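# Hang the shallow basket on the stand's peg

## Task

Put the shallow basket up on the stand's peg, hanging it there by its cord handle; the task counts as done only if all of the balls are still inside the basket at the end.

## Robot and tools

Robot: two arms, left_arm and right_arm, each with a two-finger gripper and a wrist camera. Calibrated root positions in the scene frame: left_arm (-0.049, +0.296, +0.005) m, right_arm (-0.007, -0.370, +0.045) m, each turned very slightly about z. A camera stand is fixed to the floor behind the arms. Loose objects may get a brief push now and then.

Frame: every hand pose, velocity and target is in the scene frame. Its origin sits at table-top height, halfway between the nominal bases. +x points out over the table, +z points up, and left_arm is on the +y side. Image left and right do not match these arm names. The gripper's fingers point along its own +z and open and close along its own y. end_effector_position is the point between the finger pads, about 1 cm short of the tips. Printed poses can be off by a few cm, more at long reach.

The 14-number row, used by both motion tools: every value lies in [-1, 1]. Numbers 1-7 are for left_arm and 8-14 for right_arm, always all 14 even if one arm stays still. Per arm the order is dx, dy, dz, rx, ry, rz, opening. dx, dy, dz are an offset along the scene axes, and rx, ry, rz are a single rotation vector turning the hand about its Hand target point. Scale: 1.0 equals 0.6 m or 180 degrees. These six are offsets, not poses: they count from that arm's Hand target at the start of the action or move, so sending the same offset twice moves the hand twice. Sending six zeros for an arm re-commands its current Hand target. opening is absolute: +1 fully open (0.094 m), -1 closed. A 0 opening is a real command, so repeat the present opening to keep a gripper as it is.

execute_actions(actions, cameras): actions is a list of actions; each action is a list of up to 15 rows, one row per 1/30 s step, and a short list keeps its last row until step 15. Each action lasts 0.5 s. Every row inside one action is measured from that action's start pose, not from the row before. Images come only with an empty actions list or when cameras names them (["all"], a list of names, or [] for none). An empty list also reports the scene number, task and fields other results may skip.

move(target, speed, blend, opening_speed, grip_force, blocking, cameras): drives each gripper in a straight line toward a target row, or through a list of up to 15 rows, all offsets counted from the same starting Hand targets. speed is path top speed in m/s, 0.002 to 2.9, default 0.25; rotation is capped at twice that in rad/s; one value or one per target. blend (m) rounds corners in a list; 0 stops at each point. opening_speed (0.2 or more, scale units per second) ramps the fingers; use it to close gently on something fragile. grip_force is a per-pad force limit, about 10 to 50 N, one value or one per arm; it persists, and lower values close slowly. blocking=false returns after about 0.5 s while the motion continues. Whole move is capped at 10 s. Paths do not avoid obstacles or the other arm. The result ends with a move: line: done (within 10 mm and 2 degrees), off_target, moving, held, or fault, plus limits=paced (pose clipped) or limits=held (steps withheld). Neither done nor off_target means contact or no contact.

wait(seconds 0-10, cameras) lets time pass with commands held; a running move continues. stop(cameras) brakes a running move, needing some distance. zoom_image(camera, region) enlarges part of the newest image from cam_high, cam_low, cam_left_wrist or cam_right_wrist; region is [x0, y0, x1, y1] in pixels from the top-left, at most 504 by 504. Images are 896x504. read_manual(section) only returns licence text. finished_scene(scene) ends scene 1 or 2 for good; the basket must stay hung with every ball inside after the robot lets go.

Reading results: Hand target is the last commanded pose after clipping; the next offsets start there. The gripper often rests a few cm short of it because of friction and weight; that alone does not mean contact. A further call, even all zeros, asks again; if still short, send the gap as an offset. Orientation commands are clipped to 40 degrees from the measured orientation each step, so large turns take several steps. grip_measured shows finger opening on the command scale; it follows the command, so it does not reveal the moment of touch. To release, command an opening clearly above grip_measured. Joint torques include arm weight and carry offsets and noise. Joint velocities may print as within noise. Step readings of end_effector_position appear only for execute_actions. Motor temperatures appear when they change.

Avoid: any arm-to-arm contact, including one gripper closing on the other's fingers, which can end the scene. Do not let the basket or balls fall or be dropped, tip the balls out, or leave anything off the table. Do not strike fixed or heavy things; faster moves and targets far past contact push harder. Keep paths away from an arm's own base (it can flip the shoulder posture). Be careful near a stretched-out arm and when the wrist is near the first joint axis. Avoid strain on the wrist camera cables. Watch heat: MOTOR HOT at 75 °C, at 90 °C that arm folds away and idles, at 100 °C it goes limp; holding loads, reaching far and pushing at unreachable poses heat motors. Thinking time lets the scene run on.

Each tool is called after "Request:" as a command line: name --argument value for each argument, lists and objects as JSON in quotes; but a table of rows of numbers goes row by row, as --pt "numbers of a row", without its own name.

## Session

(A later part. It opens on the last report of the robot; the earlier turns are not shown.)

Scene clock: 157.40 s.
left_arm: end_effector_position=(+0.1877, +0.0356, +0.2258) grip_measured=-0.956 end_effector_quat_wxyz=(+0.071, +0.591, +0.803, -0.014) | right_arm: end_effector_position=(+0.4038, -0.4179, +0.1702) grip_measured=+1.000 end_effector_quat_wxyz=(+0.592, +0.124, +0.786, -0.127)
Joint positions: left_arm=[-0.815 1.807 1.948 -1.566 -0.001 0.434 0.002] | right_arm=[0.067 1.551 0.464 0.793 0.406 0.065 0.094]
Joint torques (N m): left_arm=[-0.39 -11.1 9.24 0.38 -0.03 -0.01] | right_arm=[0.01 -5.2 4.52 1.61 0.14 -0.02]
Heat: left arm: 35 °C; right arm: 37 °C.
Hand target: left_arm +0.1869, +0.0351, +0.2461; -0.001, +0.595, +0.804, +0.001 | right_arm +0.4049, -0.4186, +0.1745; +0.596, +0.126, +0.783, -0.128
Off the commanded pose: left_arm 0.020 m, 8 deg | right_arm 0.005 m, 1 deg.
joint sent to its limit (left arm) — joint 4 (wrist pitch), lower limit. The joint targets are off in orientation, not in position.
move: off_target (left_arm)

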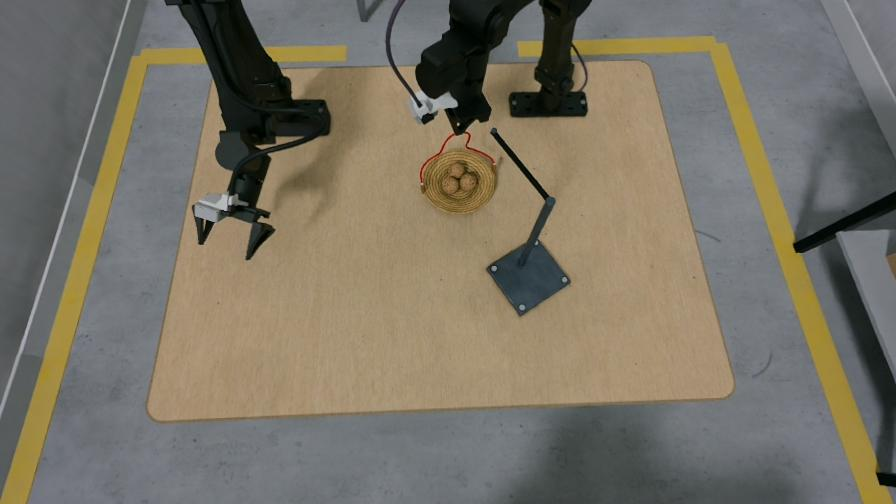

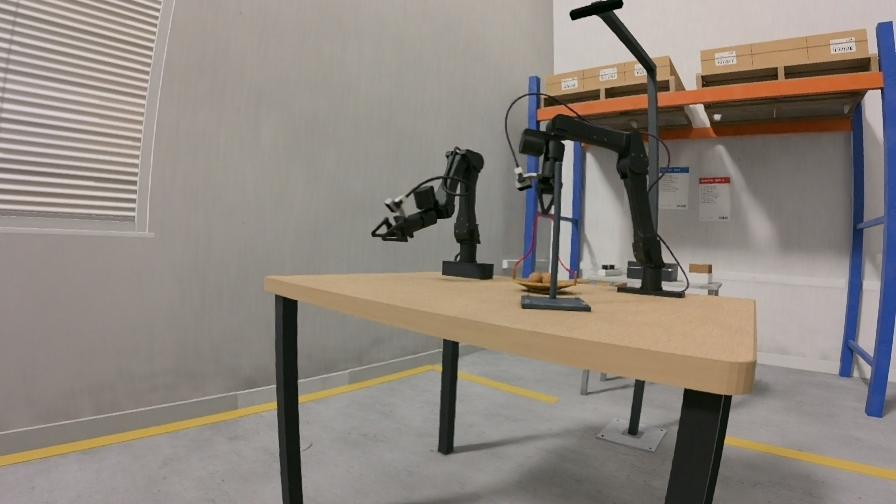

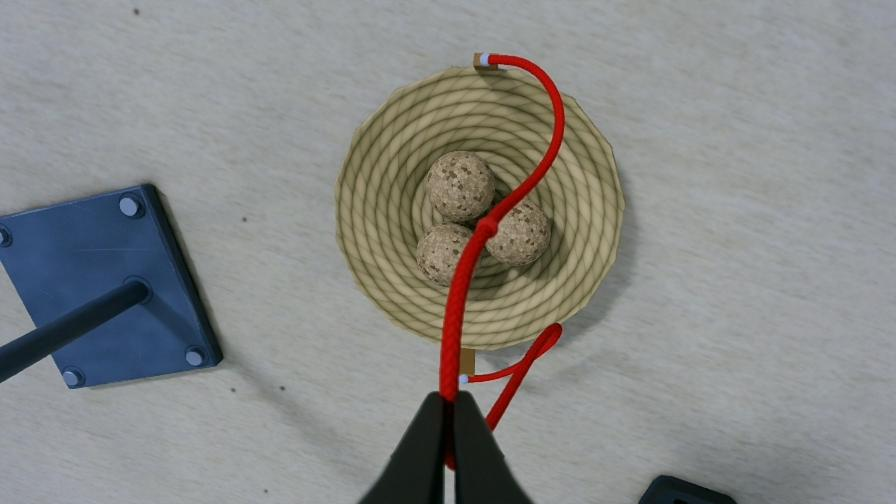

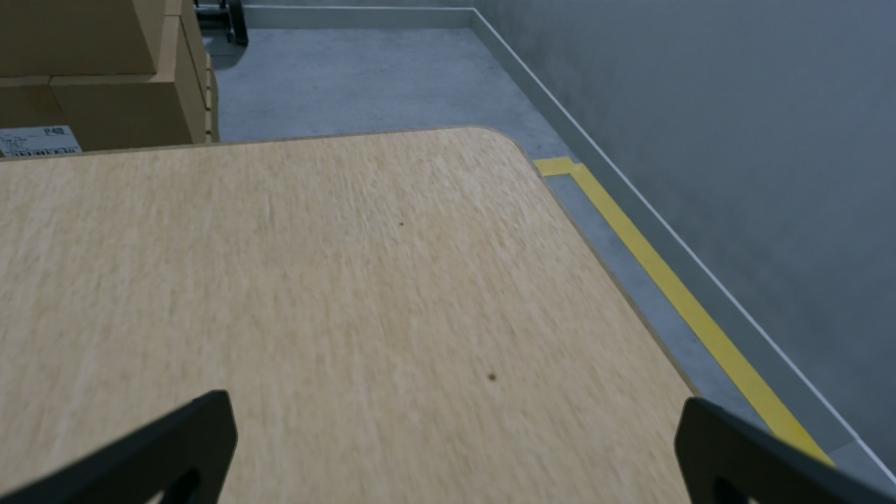

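Request:
move --target '[0,0,0.14,-0.172,-0.093,0.123,-1,0,0,0,0,0,0,1]' --speed 0.04 --cameras '["all"]'

Request:
zoom_image --camera "cam_low" --region '[480, 100, 640, 320]'

Request:
zoom_image --camera "cam_high" --region '[390, 60, 590, 280]'

Scene clock: 198.90 s.
left_arm: end_effector_position=(+0.1837, +0.0354, +0.3111) grip_measured=-0.957 end_effector_quat_wxyz=(+0.232, +0.414, +0.873, -0.112) | right_arm: end_effector_position=(+0.4038, -0.4179, +0.1702) grip_measured=+1.000 end_effector_quat_wxyz=(+0.592, +0.124, +0.786, -0.127)
Joint positions: left_arm=[-0.806 1.555 1.909 -1.403 0.033 0.05 0.002] | right_arm=[0.067 1.551 0.464 0.793 0.406 0.065 0.094]
Joint torques (N m): left_arm=[0.34 -9.35 6.17 1.51 -0.04 -0.11] | right_arm=[-0.02 -5.23 4.49 1.62 0.13 -0.03]
Heat: left arm: 36 °C; right arm: 37 °C.
Hand target: left_arm +0.1868, +0.0351, +0.3300; +0.271, +0.404, +0.864, -0.127 | right_arm +0.4049, -0.4186, +0.1745; +0.596, +0.126, +0.783, -0.128
Off the commanded pose: left_arm 0.019 m, 5 deg | right_arm 0.005 m, 1 deg.
move: off_target (left_arm)

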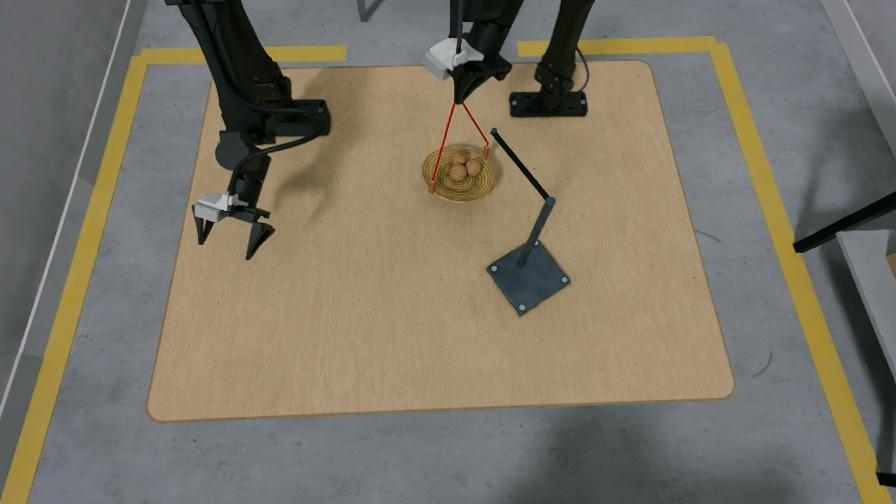

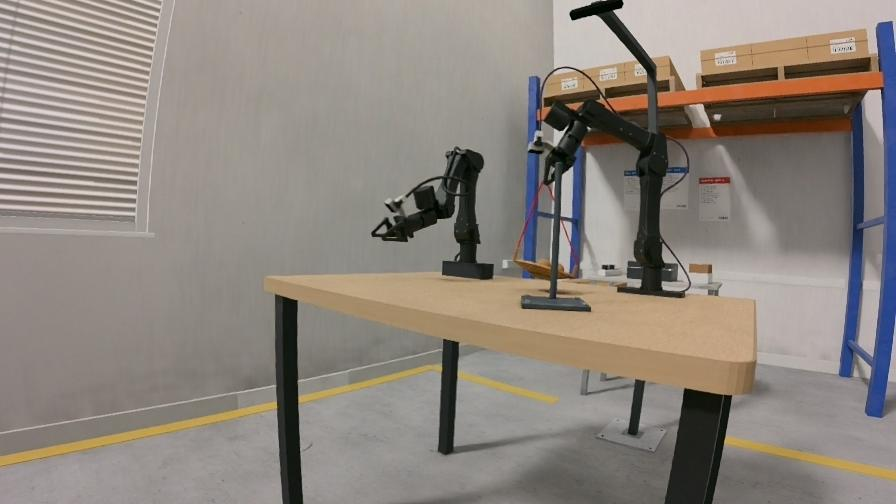

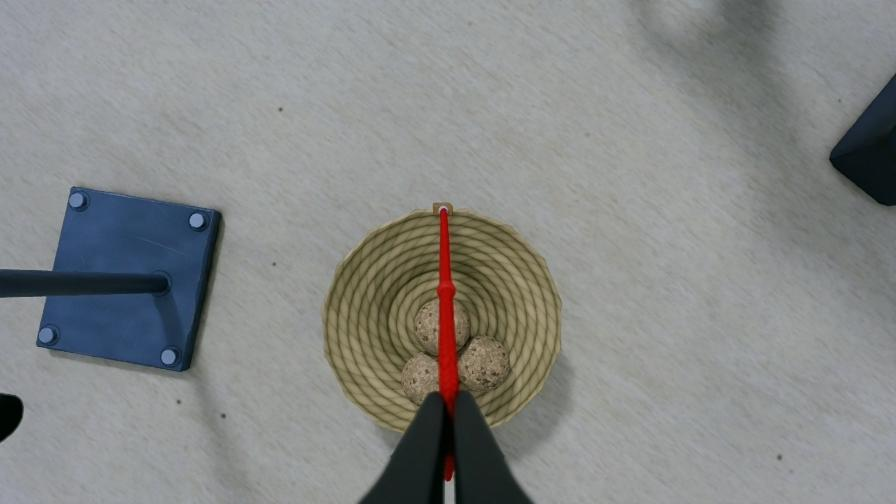

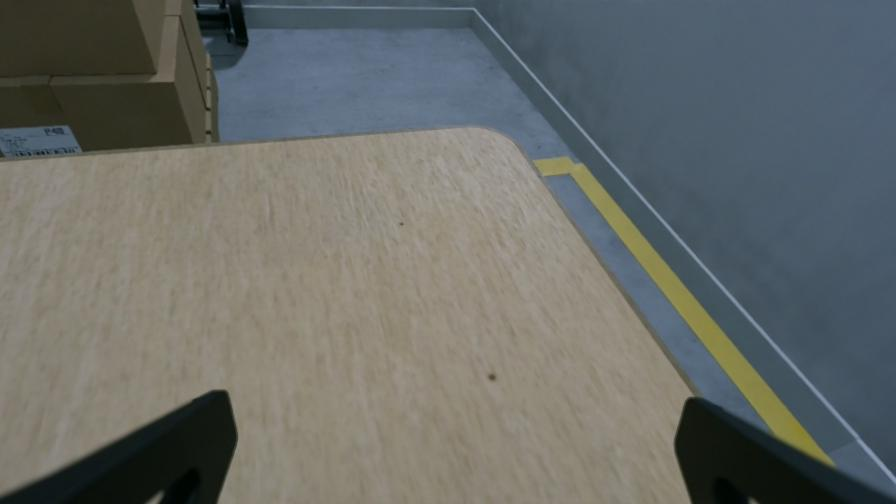

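Scaled by 2.291 from the camera's 896x504 image, which has a finer 1280x720 frame.

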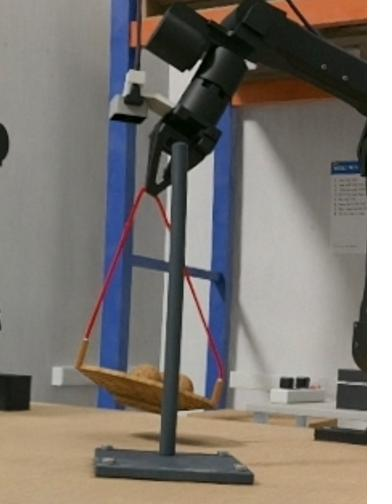

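Scaled by 2.291 from the camera's 896x504 image, which has a finer 1280x720 frame.

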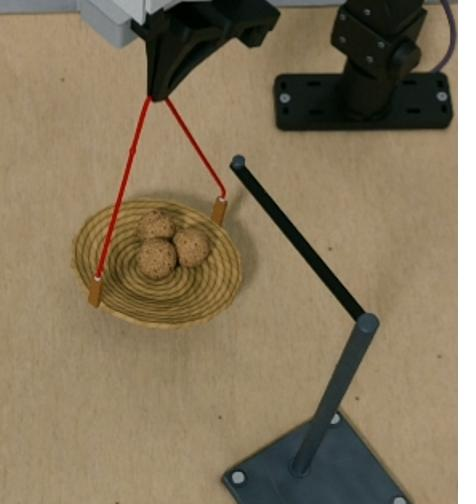

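Request:
move --target '[0,0,0.117,0,0,0,-1,0,0,0,0,0,0,1]' --speed 0.05 --cameras '["all"]'

Request:
zoom_image --camera "cam_low" --region '[480, 100, 640, 320]'

Request:
zoom_image --camera "cam_high" --region '[390, 60, 590, 280]'

Scene clock: 208.10 s.
left_arm: end_effector_position=(+0.1814, +0.0379, +0.3864) grip_measured=-0.957 end_effector_quat_wxyz=(+0.289, +0.406, +0.856, -0.135) | right_arm: end_effector_position=(+0.4038, -0.4179, +0.1702) grip_measured=+1.000 end_effector_quat_wxyz=(+0.592, +0.124, +0.786, -0.127)
Joint positions: left_arm=[-0.806 1.651 2.324 -1.596 0.033 0.047 0.002] | right_arm=[0.067 1.551 0.464 0.793 0.406 0.065 0.094]
Joint torques (N m): left_arm=[0.32 -5.38 8.27 1.47 -0.04 -0.1] | right_arm=[0.02 -5.22 4.52 1.61 0.14 -0.04]
Heat: left arm: 36 °C; right arm: 36 °C.
Hand target: left_arm +0.1868, +0.0351, +0.4003; +0.271, +0.404, +0.864, -0.127 | right_arm +0.4049, -0.4186, +0.1745; +0.596, +0.126, +0.783, -0.128
Off the commanded pose: left_arm 0.015 m, 2 deg | right_arm 0.005 m, 1 deg.
joint read past its limit (left arm) — joint 4 (wrist pitch), lower limit.
joint sent to its limit (left arm) — joint 4 (wrist pitch), lower limit. The joint targets are off in orientation, not in position.
move: off_target (left_arm)

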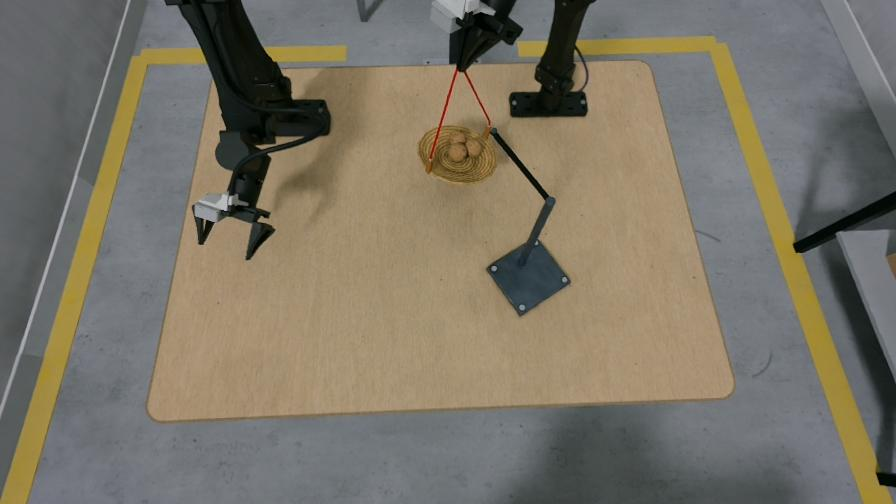

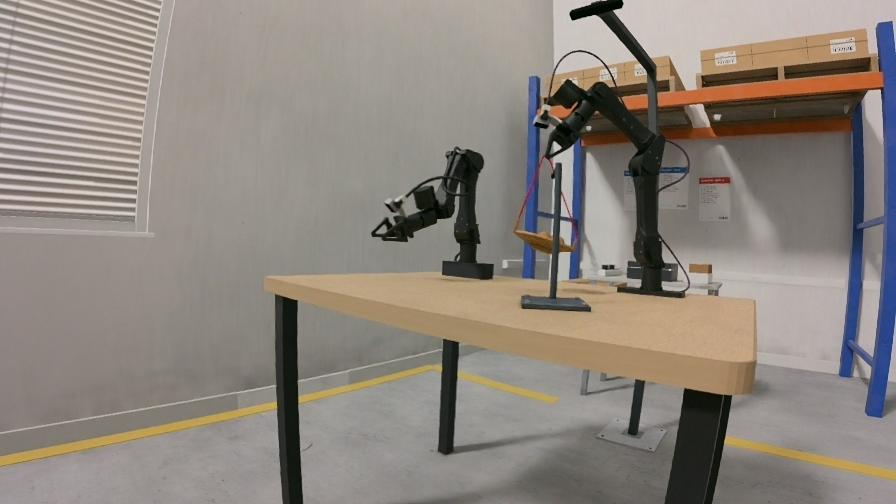

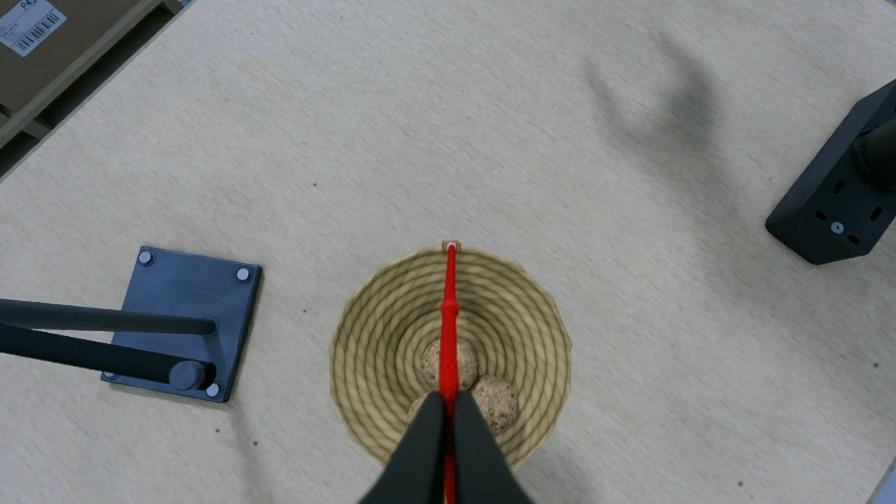

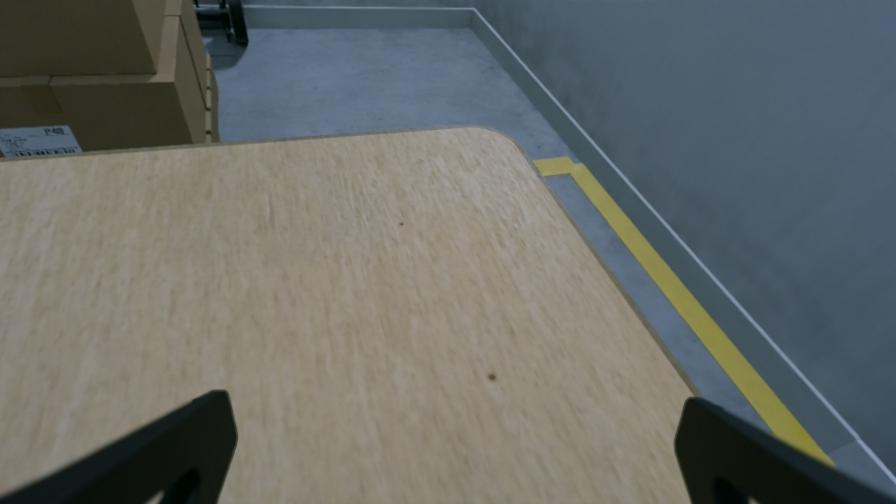

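Scaled by 2.291 from the camera's 896x504 image, which has a finer 1280x720 frame.

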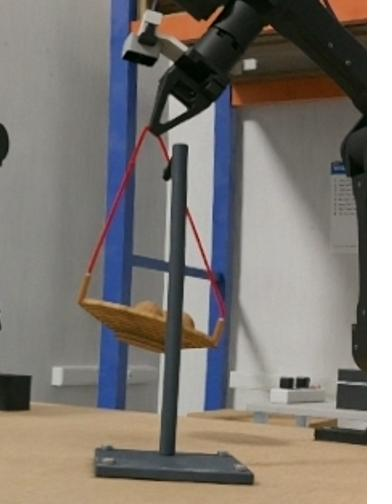

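Scaled by 2.291 from the camera's 896x504 image, which has a finer 1280x720 frame.

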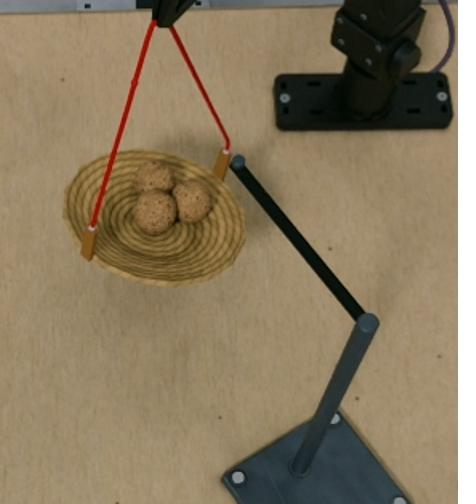

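Request:
move --target '[0.182,0.101,0,0,0,0,-1,0,0,0,0,0,0,1]' --speed 0.05 --cameras '["all"]'

Request:
zoom_image --camera "cam_low" --region '[480, 100, 640, 320]'

Request:
zoom_image --camera "cam_high" --region '[410, 60, 610, 280]'

Scene clock: 229.47 s.
left_arm: end_effector_position=(+0.2924, +0.0992, +0.3845) grip_measured=-0.957 end_effector_quat_wxyz=(+0.316, +0.384, +0.859, -0.126) | right_arm: end_effector_position=(+0.4038, -0.4179, +0.1702) grip_measured=+1.000 end_effector_quat_wxyz=(+0.592, +0.124, +0.786, -0.127)
Joint positions: left_arm=[-0.395 1.839 2.522 -1.596 0.242 0.342 0.002] | right_arm=[0.067 1.551 0.464 0.793 0.406 0.065 0.094]
Joint torques (N m): left_arm=[0.42 -7.15 8.51 1.46 0.31 0.05] | right_arm=[0.03 -5.19 4.52 1.61 0.14 -0.03]
Heat: left arm: 36 °C; right arm: 36 °C.
Hand target: left_arm +0.2961, +0.0957, +0.4002; +0.271, +0.404, +0.864, -0.127 | right_arm +0.4049, -0.4186, +0.1745; +0.596, +0.126, +0.783, -0.128
Off the commanded pose: left_arm 0.017 m, 6 deg | right_arm 0.005 m, 1 deg.
joint read past its limit (left arm) — joint 4 (wrist pitch), lower limit.
joint sent to its limit (left arm) — joint 4 (wrist pitch), lower limit. The joint targets are off in orientation, not in position.
move: off_target (left_arm)

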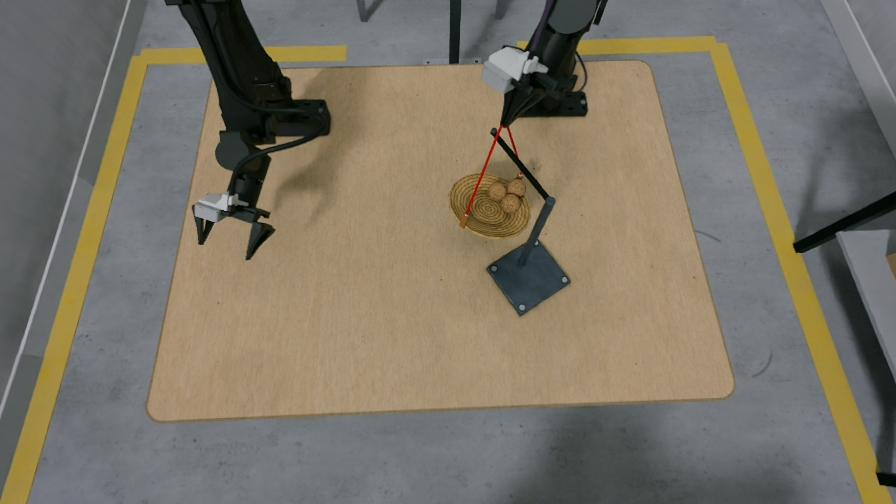

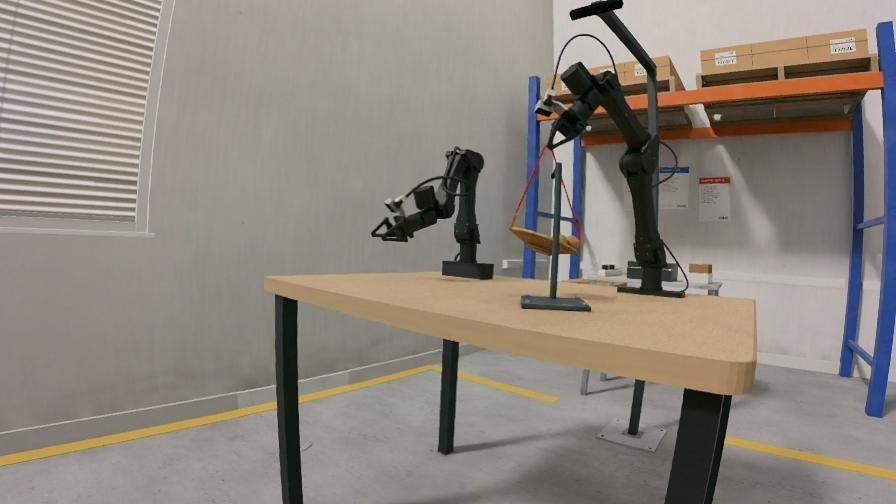

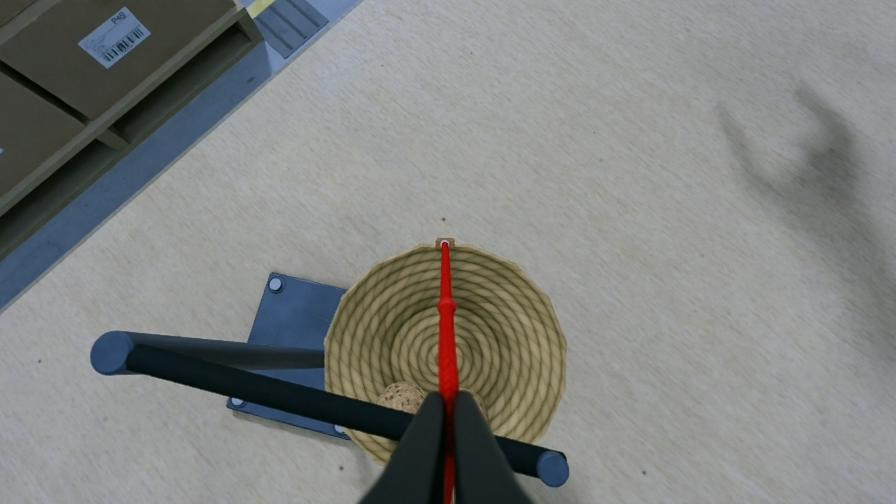

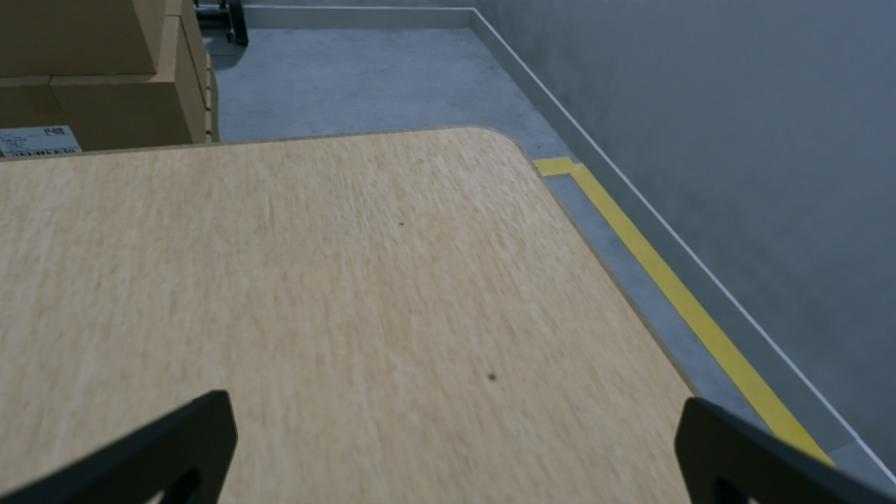

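Scaled by 2.291 from the camera's 896x504 image, which has a finer 1280x720 frame.

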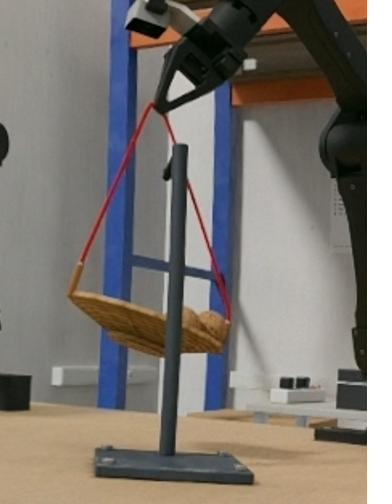

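Scaled by 2.291 from the camera's 896x504 image, which has a finer 1280x720 frame.

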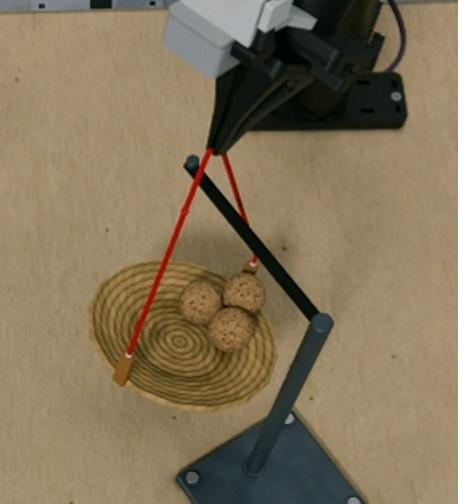

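Request:
move --pt "0.01 -0.018 -0.01 0 0 0 -1 0 0 0 0 0 0 1" --pt "0.012 -0.024 -0.05 0 0 0 -1 0 0 0 0 0 0 1" --blend '[0.005,0]' --speed 0.025 --cameras '["all"]'

Request:
zoom_image --camera "cam_low" --region '[480, 100, 640, 320]'

Request:
zoom_image --camera "cam_high" --region '[410, 60, 610, 280]'

Scene clock: 242.30 s.
left_arm: end_effector_position=(+0.3003, +0.0877, +0.3670) grip_measured=-0.957 end_effector_quat_wxyz=(+0.294, +0.392, +0.863, -0.126) | right_arm: end_effector_position=(+0.4038, -0.4179, +0.1702) grip_measured=+1.000 end_effector_quat_wxyz=(+0.592, +0.124, +0.786, -0.127)
Joint positions: left_arm=[-0.415 1.89 2.528 -1.596 0.236 0.342 0.002] | right_arm=[0.067 1.551 0.464 0.793 0.406 0.065 0.094]
Joint torques (N m): left_arm=[-0.84 -7.65 5.08 1.4 0.17 0] | right_arm=[-0.06 -5.22 4.53 1.62 0.14 -0.03]
Heat: left arm: 36 °C; right arm: 36 °C.
Hand target: left_arm +0.3033, +0.0813, +0.3701; +0.271, +0.404, +0.864, -0.127 | right_arm +0.4049, -0.4186, +0.1745; +0.596, +0.126, +0.783, -0.128
Off the commanded pose: left_arm 0.008 m, 3 deg | right_arm 0.005 m, 1 deg.
joint read past its limit (left arm) — joint 4 (wrist pitch), lower limit.
joint sent to its limit (left arm) — joint 4 (wrist pitch), lower limit. The joint targets are off in orientation, not in position.
move: off_target (left_arm)

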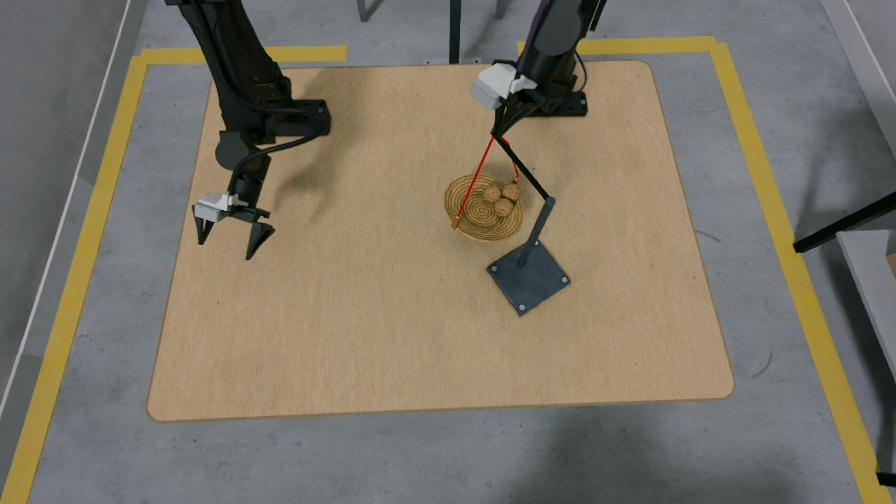

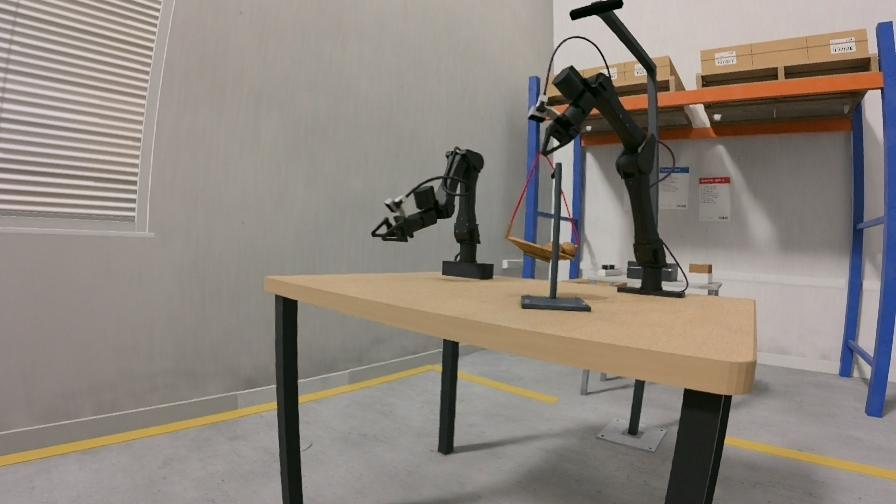

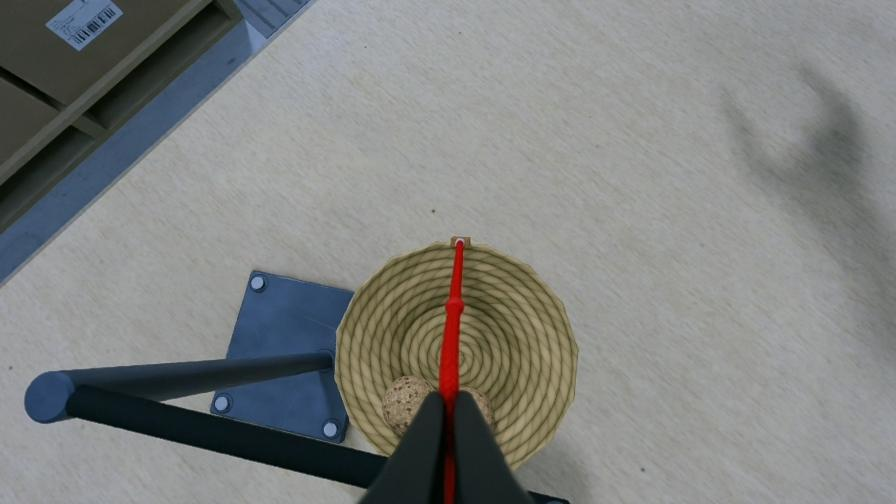

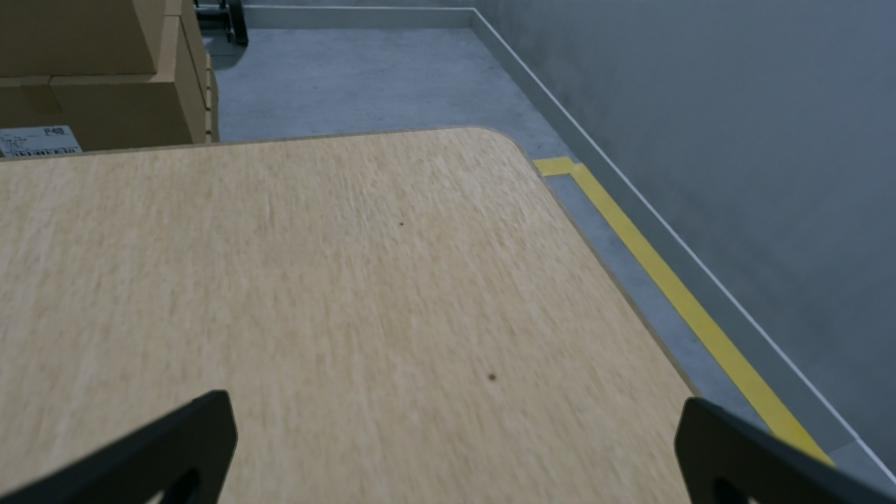

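Scaled by 2.291 from the camera's 896x504 image, which has a finer 1280x720 frame.

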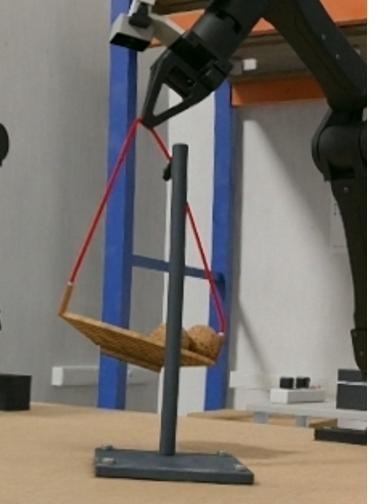

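Scaled by 2.291 from the camera's 896x504 image, which has a finer 1280x720 frame.

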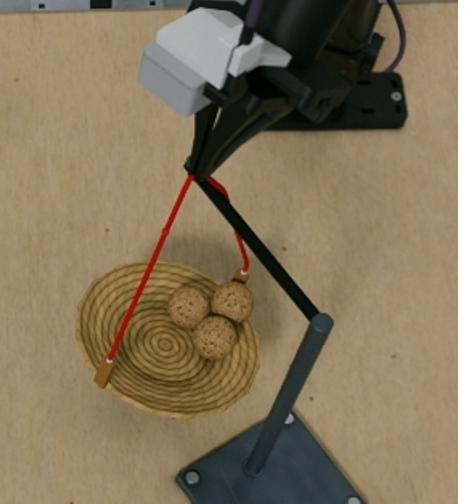

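Request:
move --target '[0.02,-0.035,-0.038,0,0,0,-1,0,0,0,0,0,0,1]' --speed 0.02 --cameras '["all"]'

Request:
zoom_image --camera "cam_low" --region '[480, 100, 640, 320]'

Request:
zoom_image --camera "cam_high" --region '[410, 60, 610, 280]'

Scene clock: 249.83 s.
left_arm: end_effector_position=(+0.3119, +0.0710, +0.3359) grip_measured=-0.957 end_effector_quat_wxyz=(+0.256, +0.399, +0.873, -0.117) | right_arm: end_effector_position=(+0.4038, -0.4179, +0.1702) grip_measured=+1.000 end_effector_quat_wxyz=(+0.592, +0.124, +0.786, -0.127)
Joint positions: left_arm=[-0.453 1.971 2.535 -1.597 0.203 0.328 0.002] | right_arm=[0.067 1.551 0.464 0.793 0.406 0.065 0.094]
Joint torques (N m): left_arm=[-1.2 -8.14 8.87 1.32 0.24 -0.1] | right_arm=[-0.02 -5.27 4.52 1.62 0.14 -0.03]
Heat: left arm: 35 °C; right arm: 36 °C.
Hand target: left_arm +0.3153, +0.0603, +0.3474; +0.271, +0.404, +0.864, -0.127 | right_arm +0.4049, -0.4186, +0.1745; +0.596, +0.126, +0.783, -0.128
Off the commanded pose: left_arm 0.016 m, 2 deg | right_arm 0.005 m, 1 deg.
joint read past its limit (left arm) — joint 4 (wrist pitch), lower limit.
joint sent to its limit (left arm) — joint 4 (wrist pitch), lower limit. The joint targets still meet the commanded pose.
move: off_target (left_arm)

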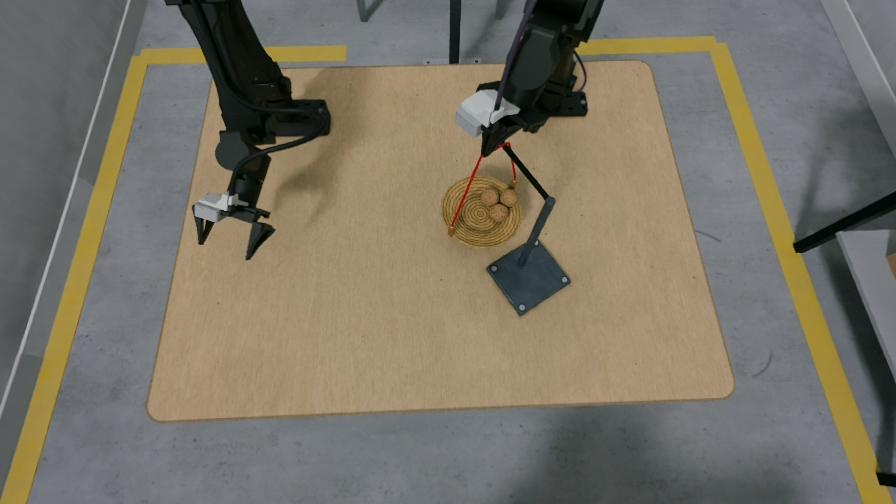

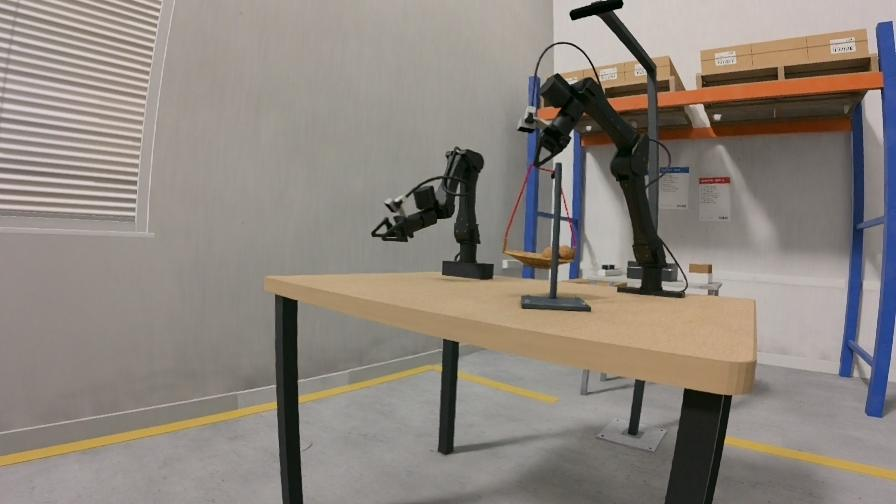

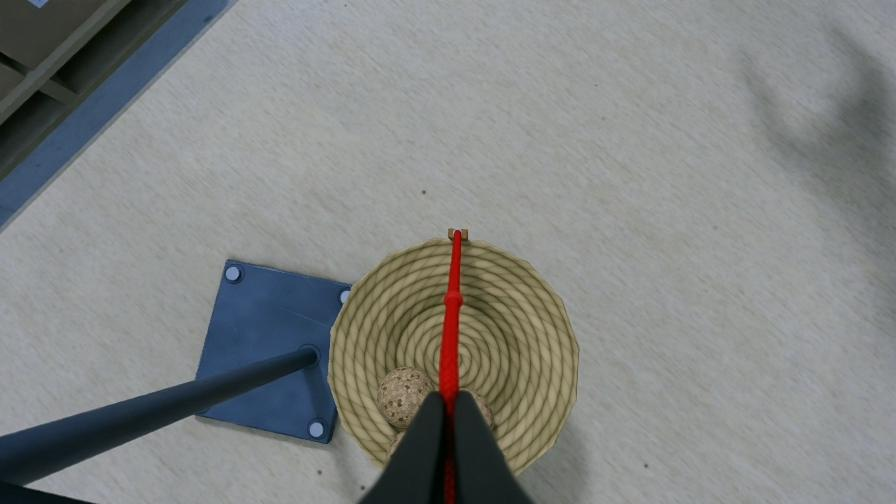

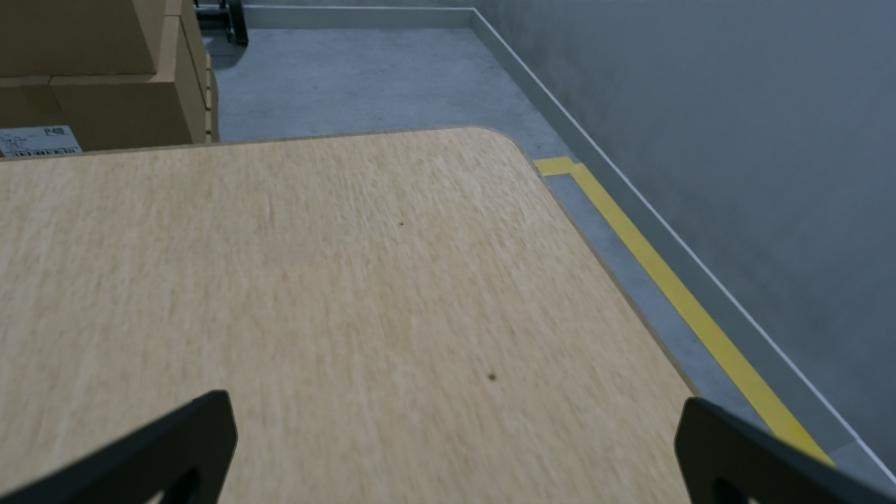

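Scaled by 2.291 from the camera's 896x504 image, which has a finer 1280x720 frame.

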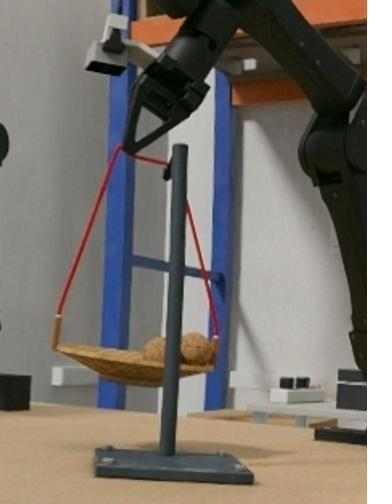

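Scaled by 2.291 from the camera's 896x504 image, which has a finer 1280x720 frame.

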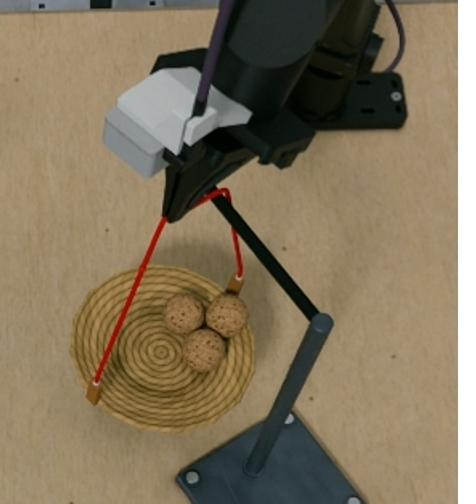

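Request:
move --target '[0,0,-0.032,0,0,0,-1,0,0,0,0,0,0,1]' --speed 0.02 --cameras '["all"]'

Request:
zoom_image --camera "cam_low" --region '[480, 100, 640, 320]'

Request:
zoom_image --camera "cam_high" --region '[410, 60, 610, 280]'

Scene clock: 261.20 s.
left_arm: end_effector_position=(+0.3158, +0.0695, +0.3053) grip_measured=-0.957 end_effector_quat_wxyz=(+0.227, +0.399, +0.881, -0.114) | right_arm: end_effector_position=(+0.4038, -0.4179, +0.1702) grip_measured=+1.000 end_effector_quat_wxyz=(+0.592, +0.124, +0.786, -0.127)
Joint positions: left_arm=[-0.453 1.946 2.372 -1.52 0.201 0.328 0.002] | right_arm=[0.067 1.551 0.464 0.793 0.406 0.065 0.094]
Joint torques (N m): left_arm=[-1.14 -12.74 5.34 1.55 0.25 -0.04] | right_arm=[-0.02 -5.26 4.56 1.6 0.13 -0.04]
Heat: left arm: 35 °C; right arm: 36 °C.
Hand target: left_arm +0.3153, +0.0603, +0.3282; +0.271, +0.404, +0.864, -0.127 | right_arm +0.4049, -0.4186, +0.1745; +0.596, +0.126, +0.783, -0.128
Off the commanded pose: left_arm 0.025 m, 6 deg | right_arm 0.005 m, 1 deg.
move: off_target (left_arm)

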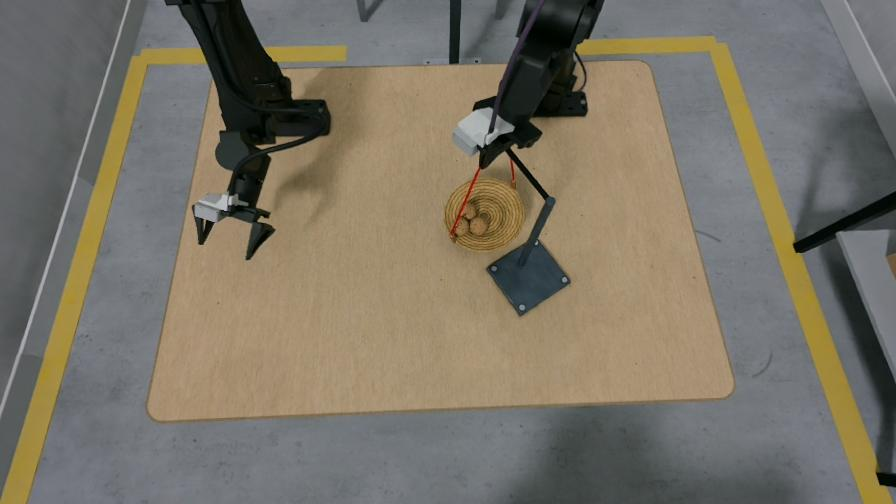

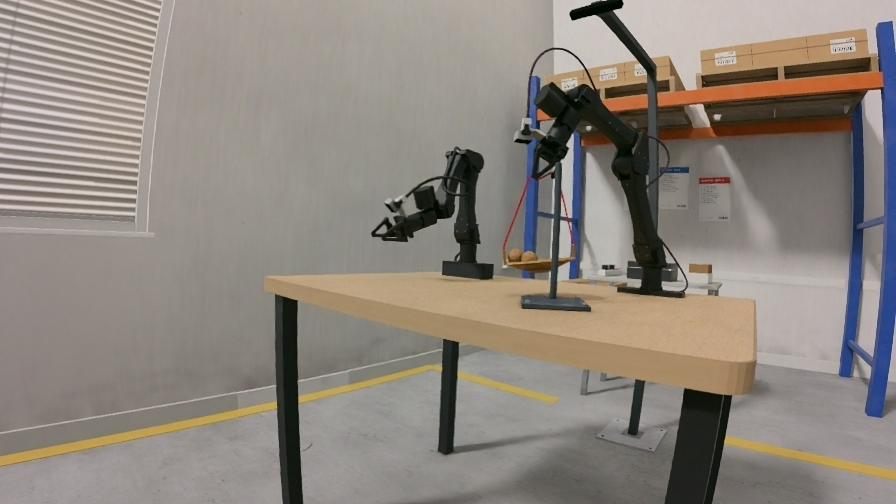

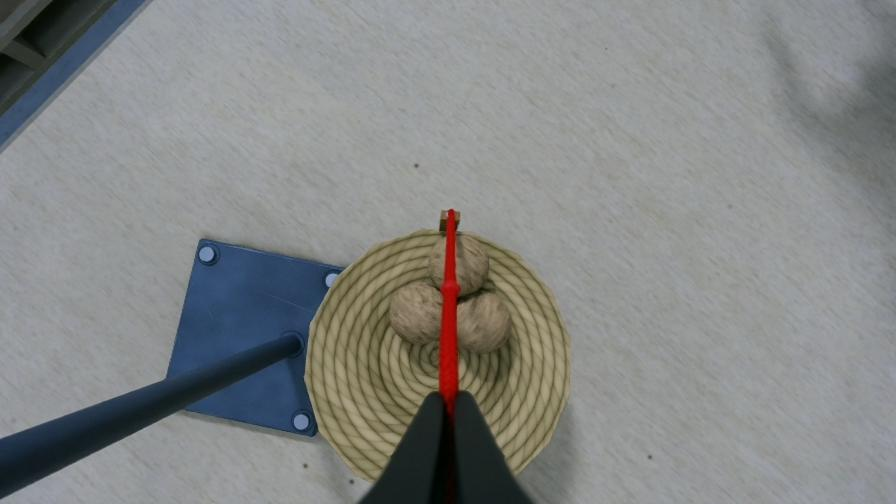

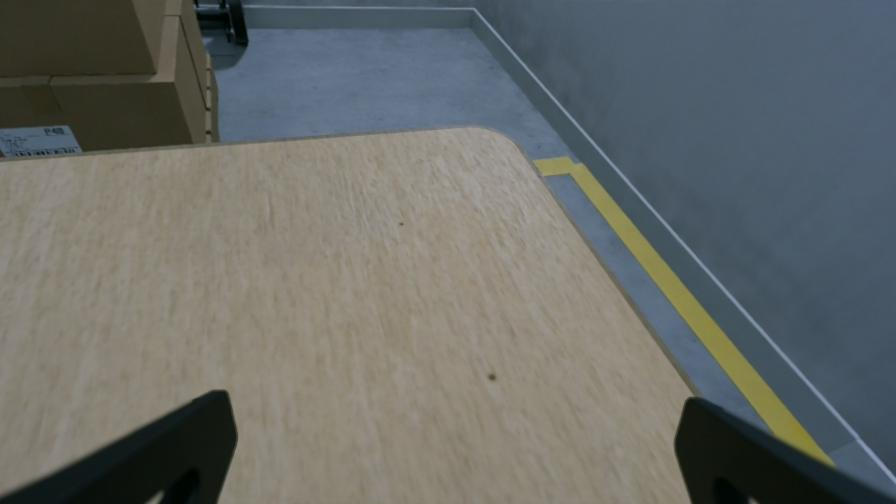

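Scaled by 2.291 from the camera's 896x504 image, which has a finer 1280x720 frame.

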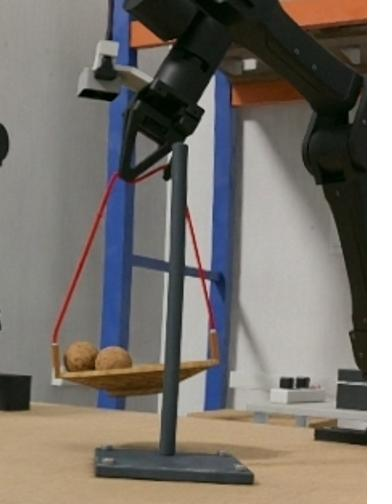

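Scaled by 2.291 from the camera's 896x504 image, which has a finer 1280x720 frame.

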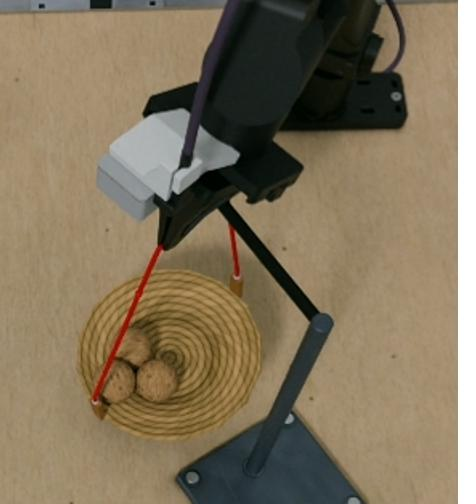

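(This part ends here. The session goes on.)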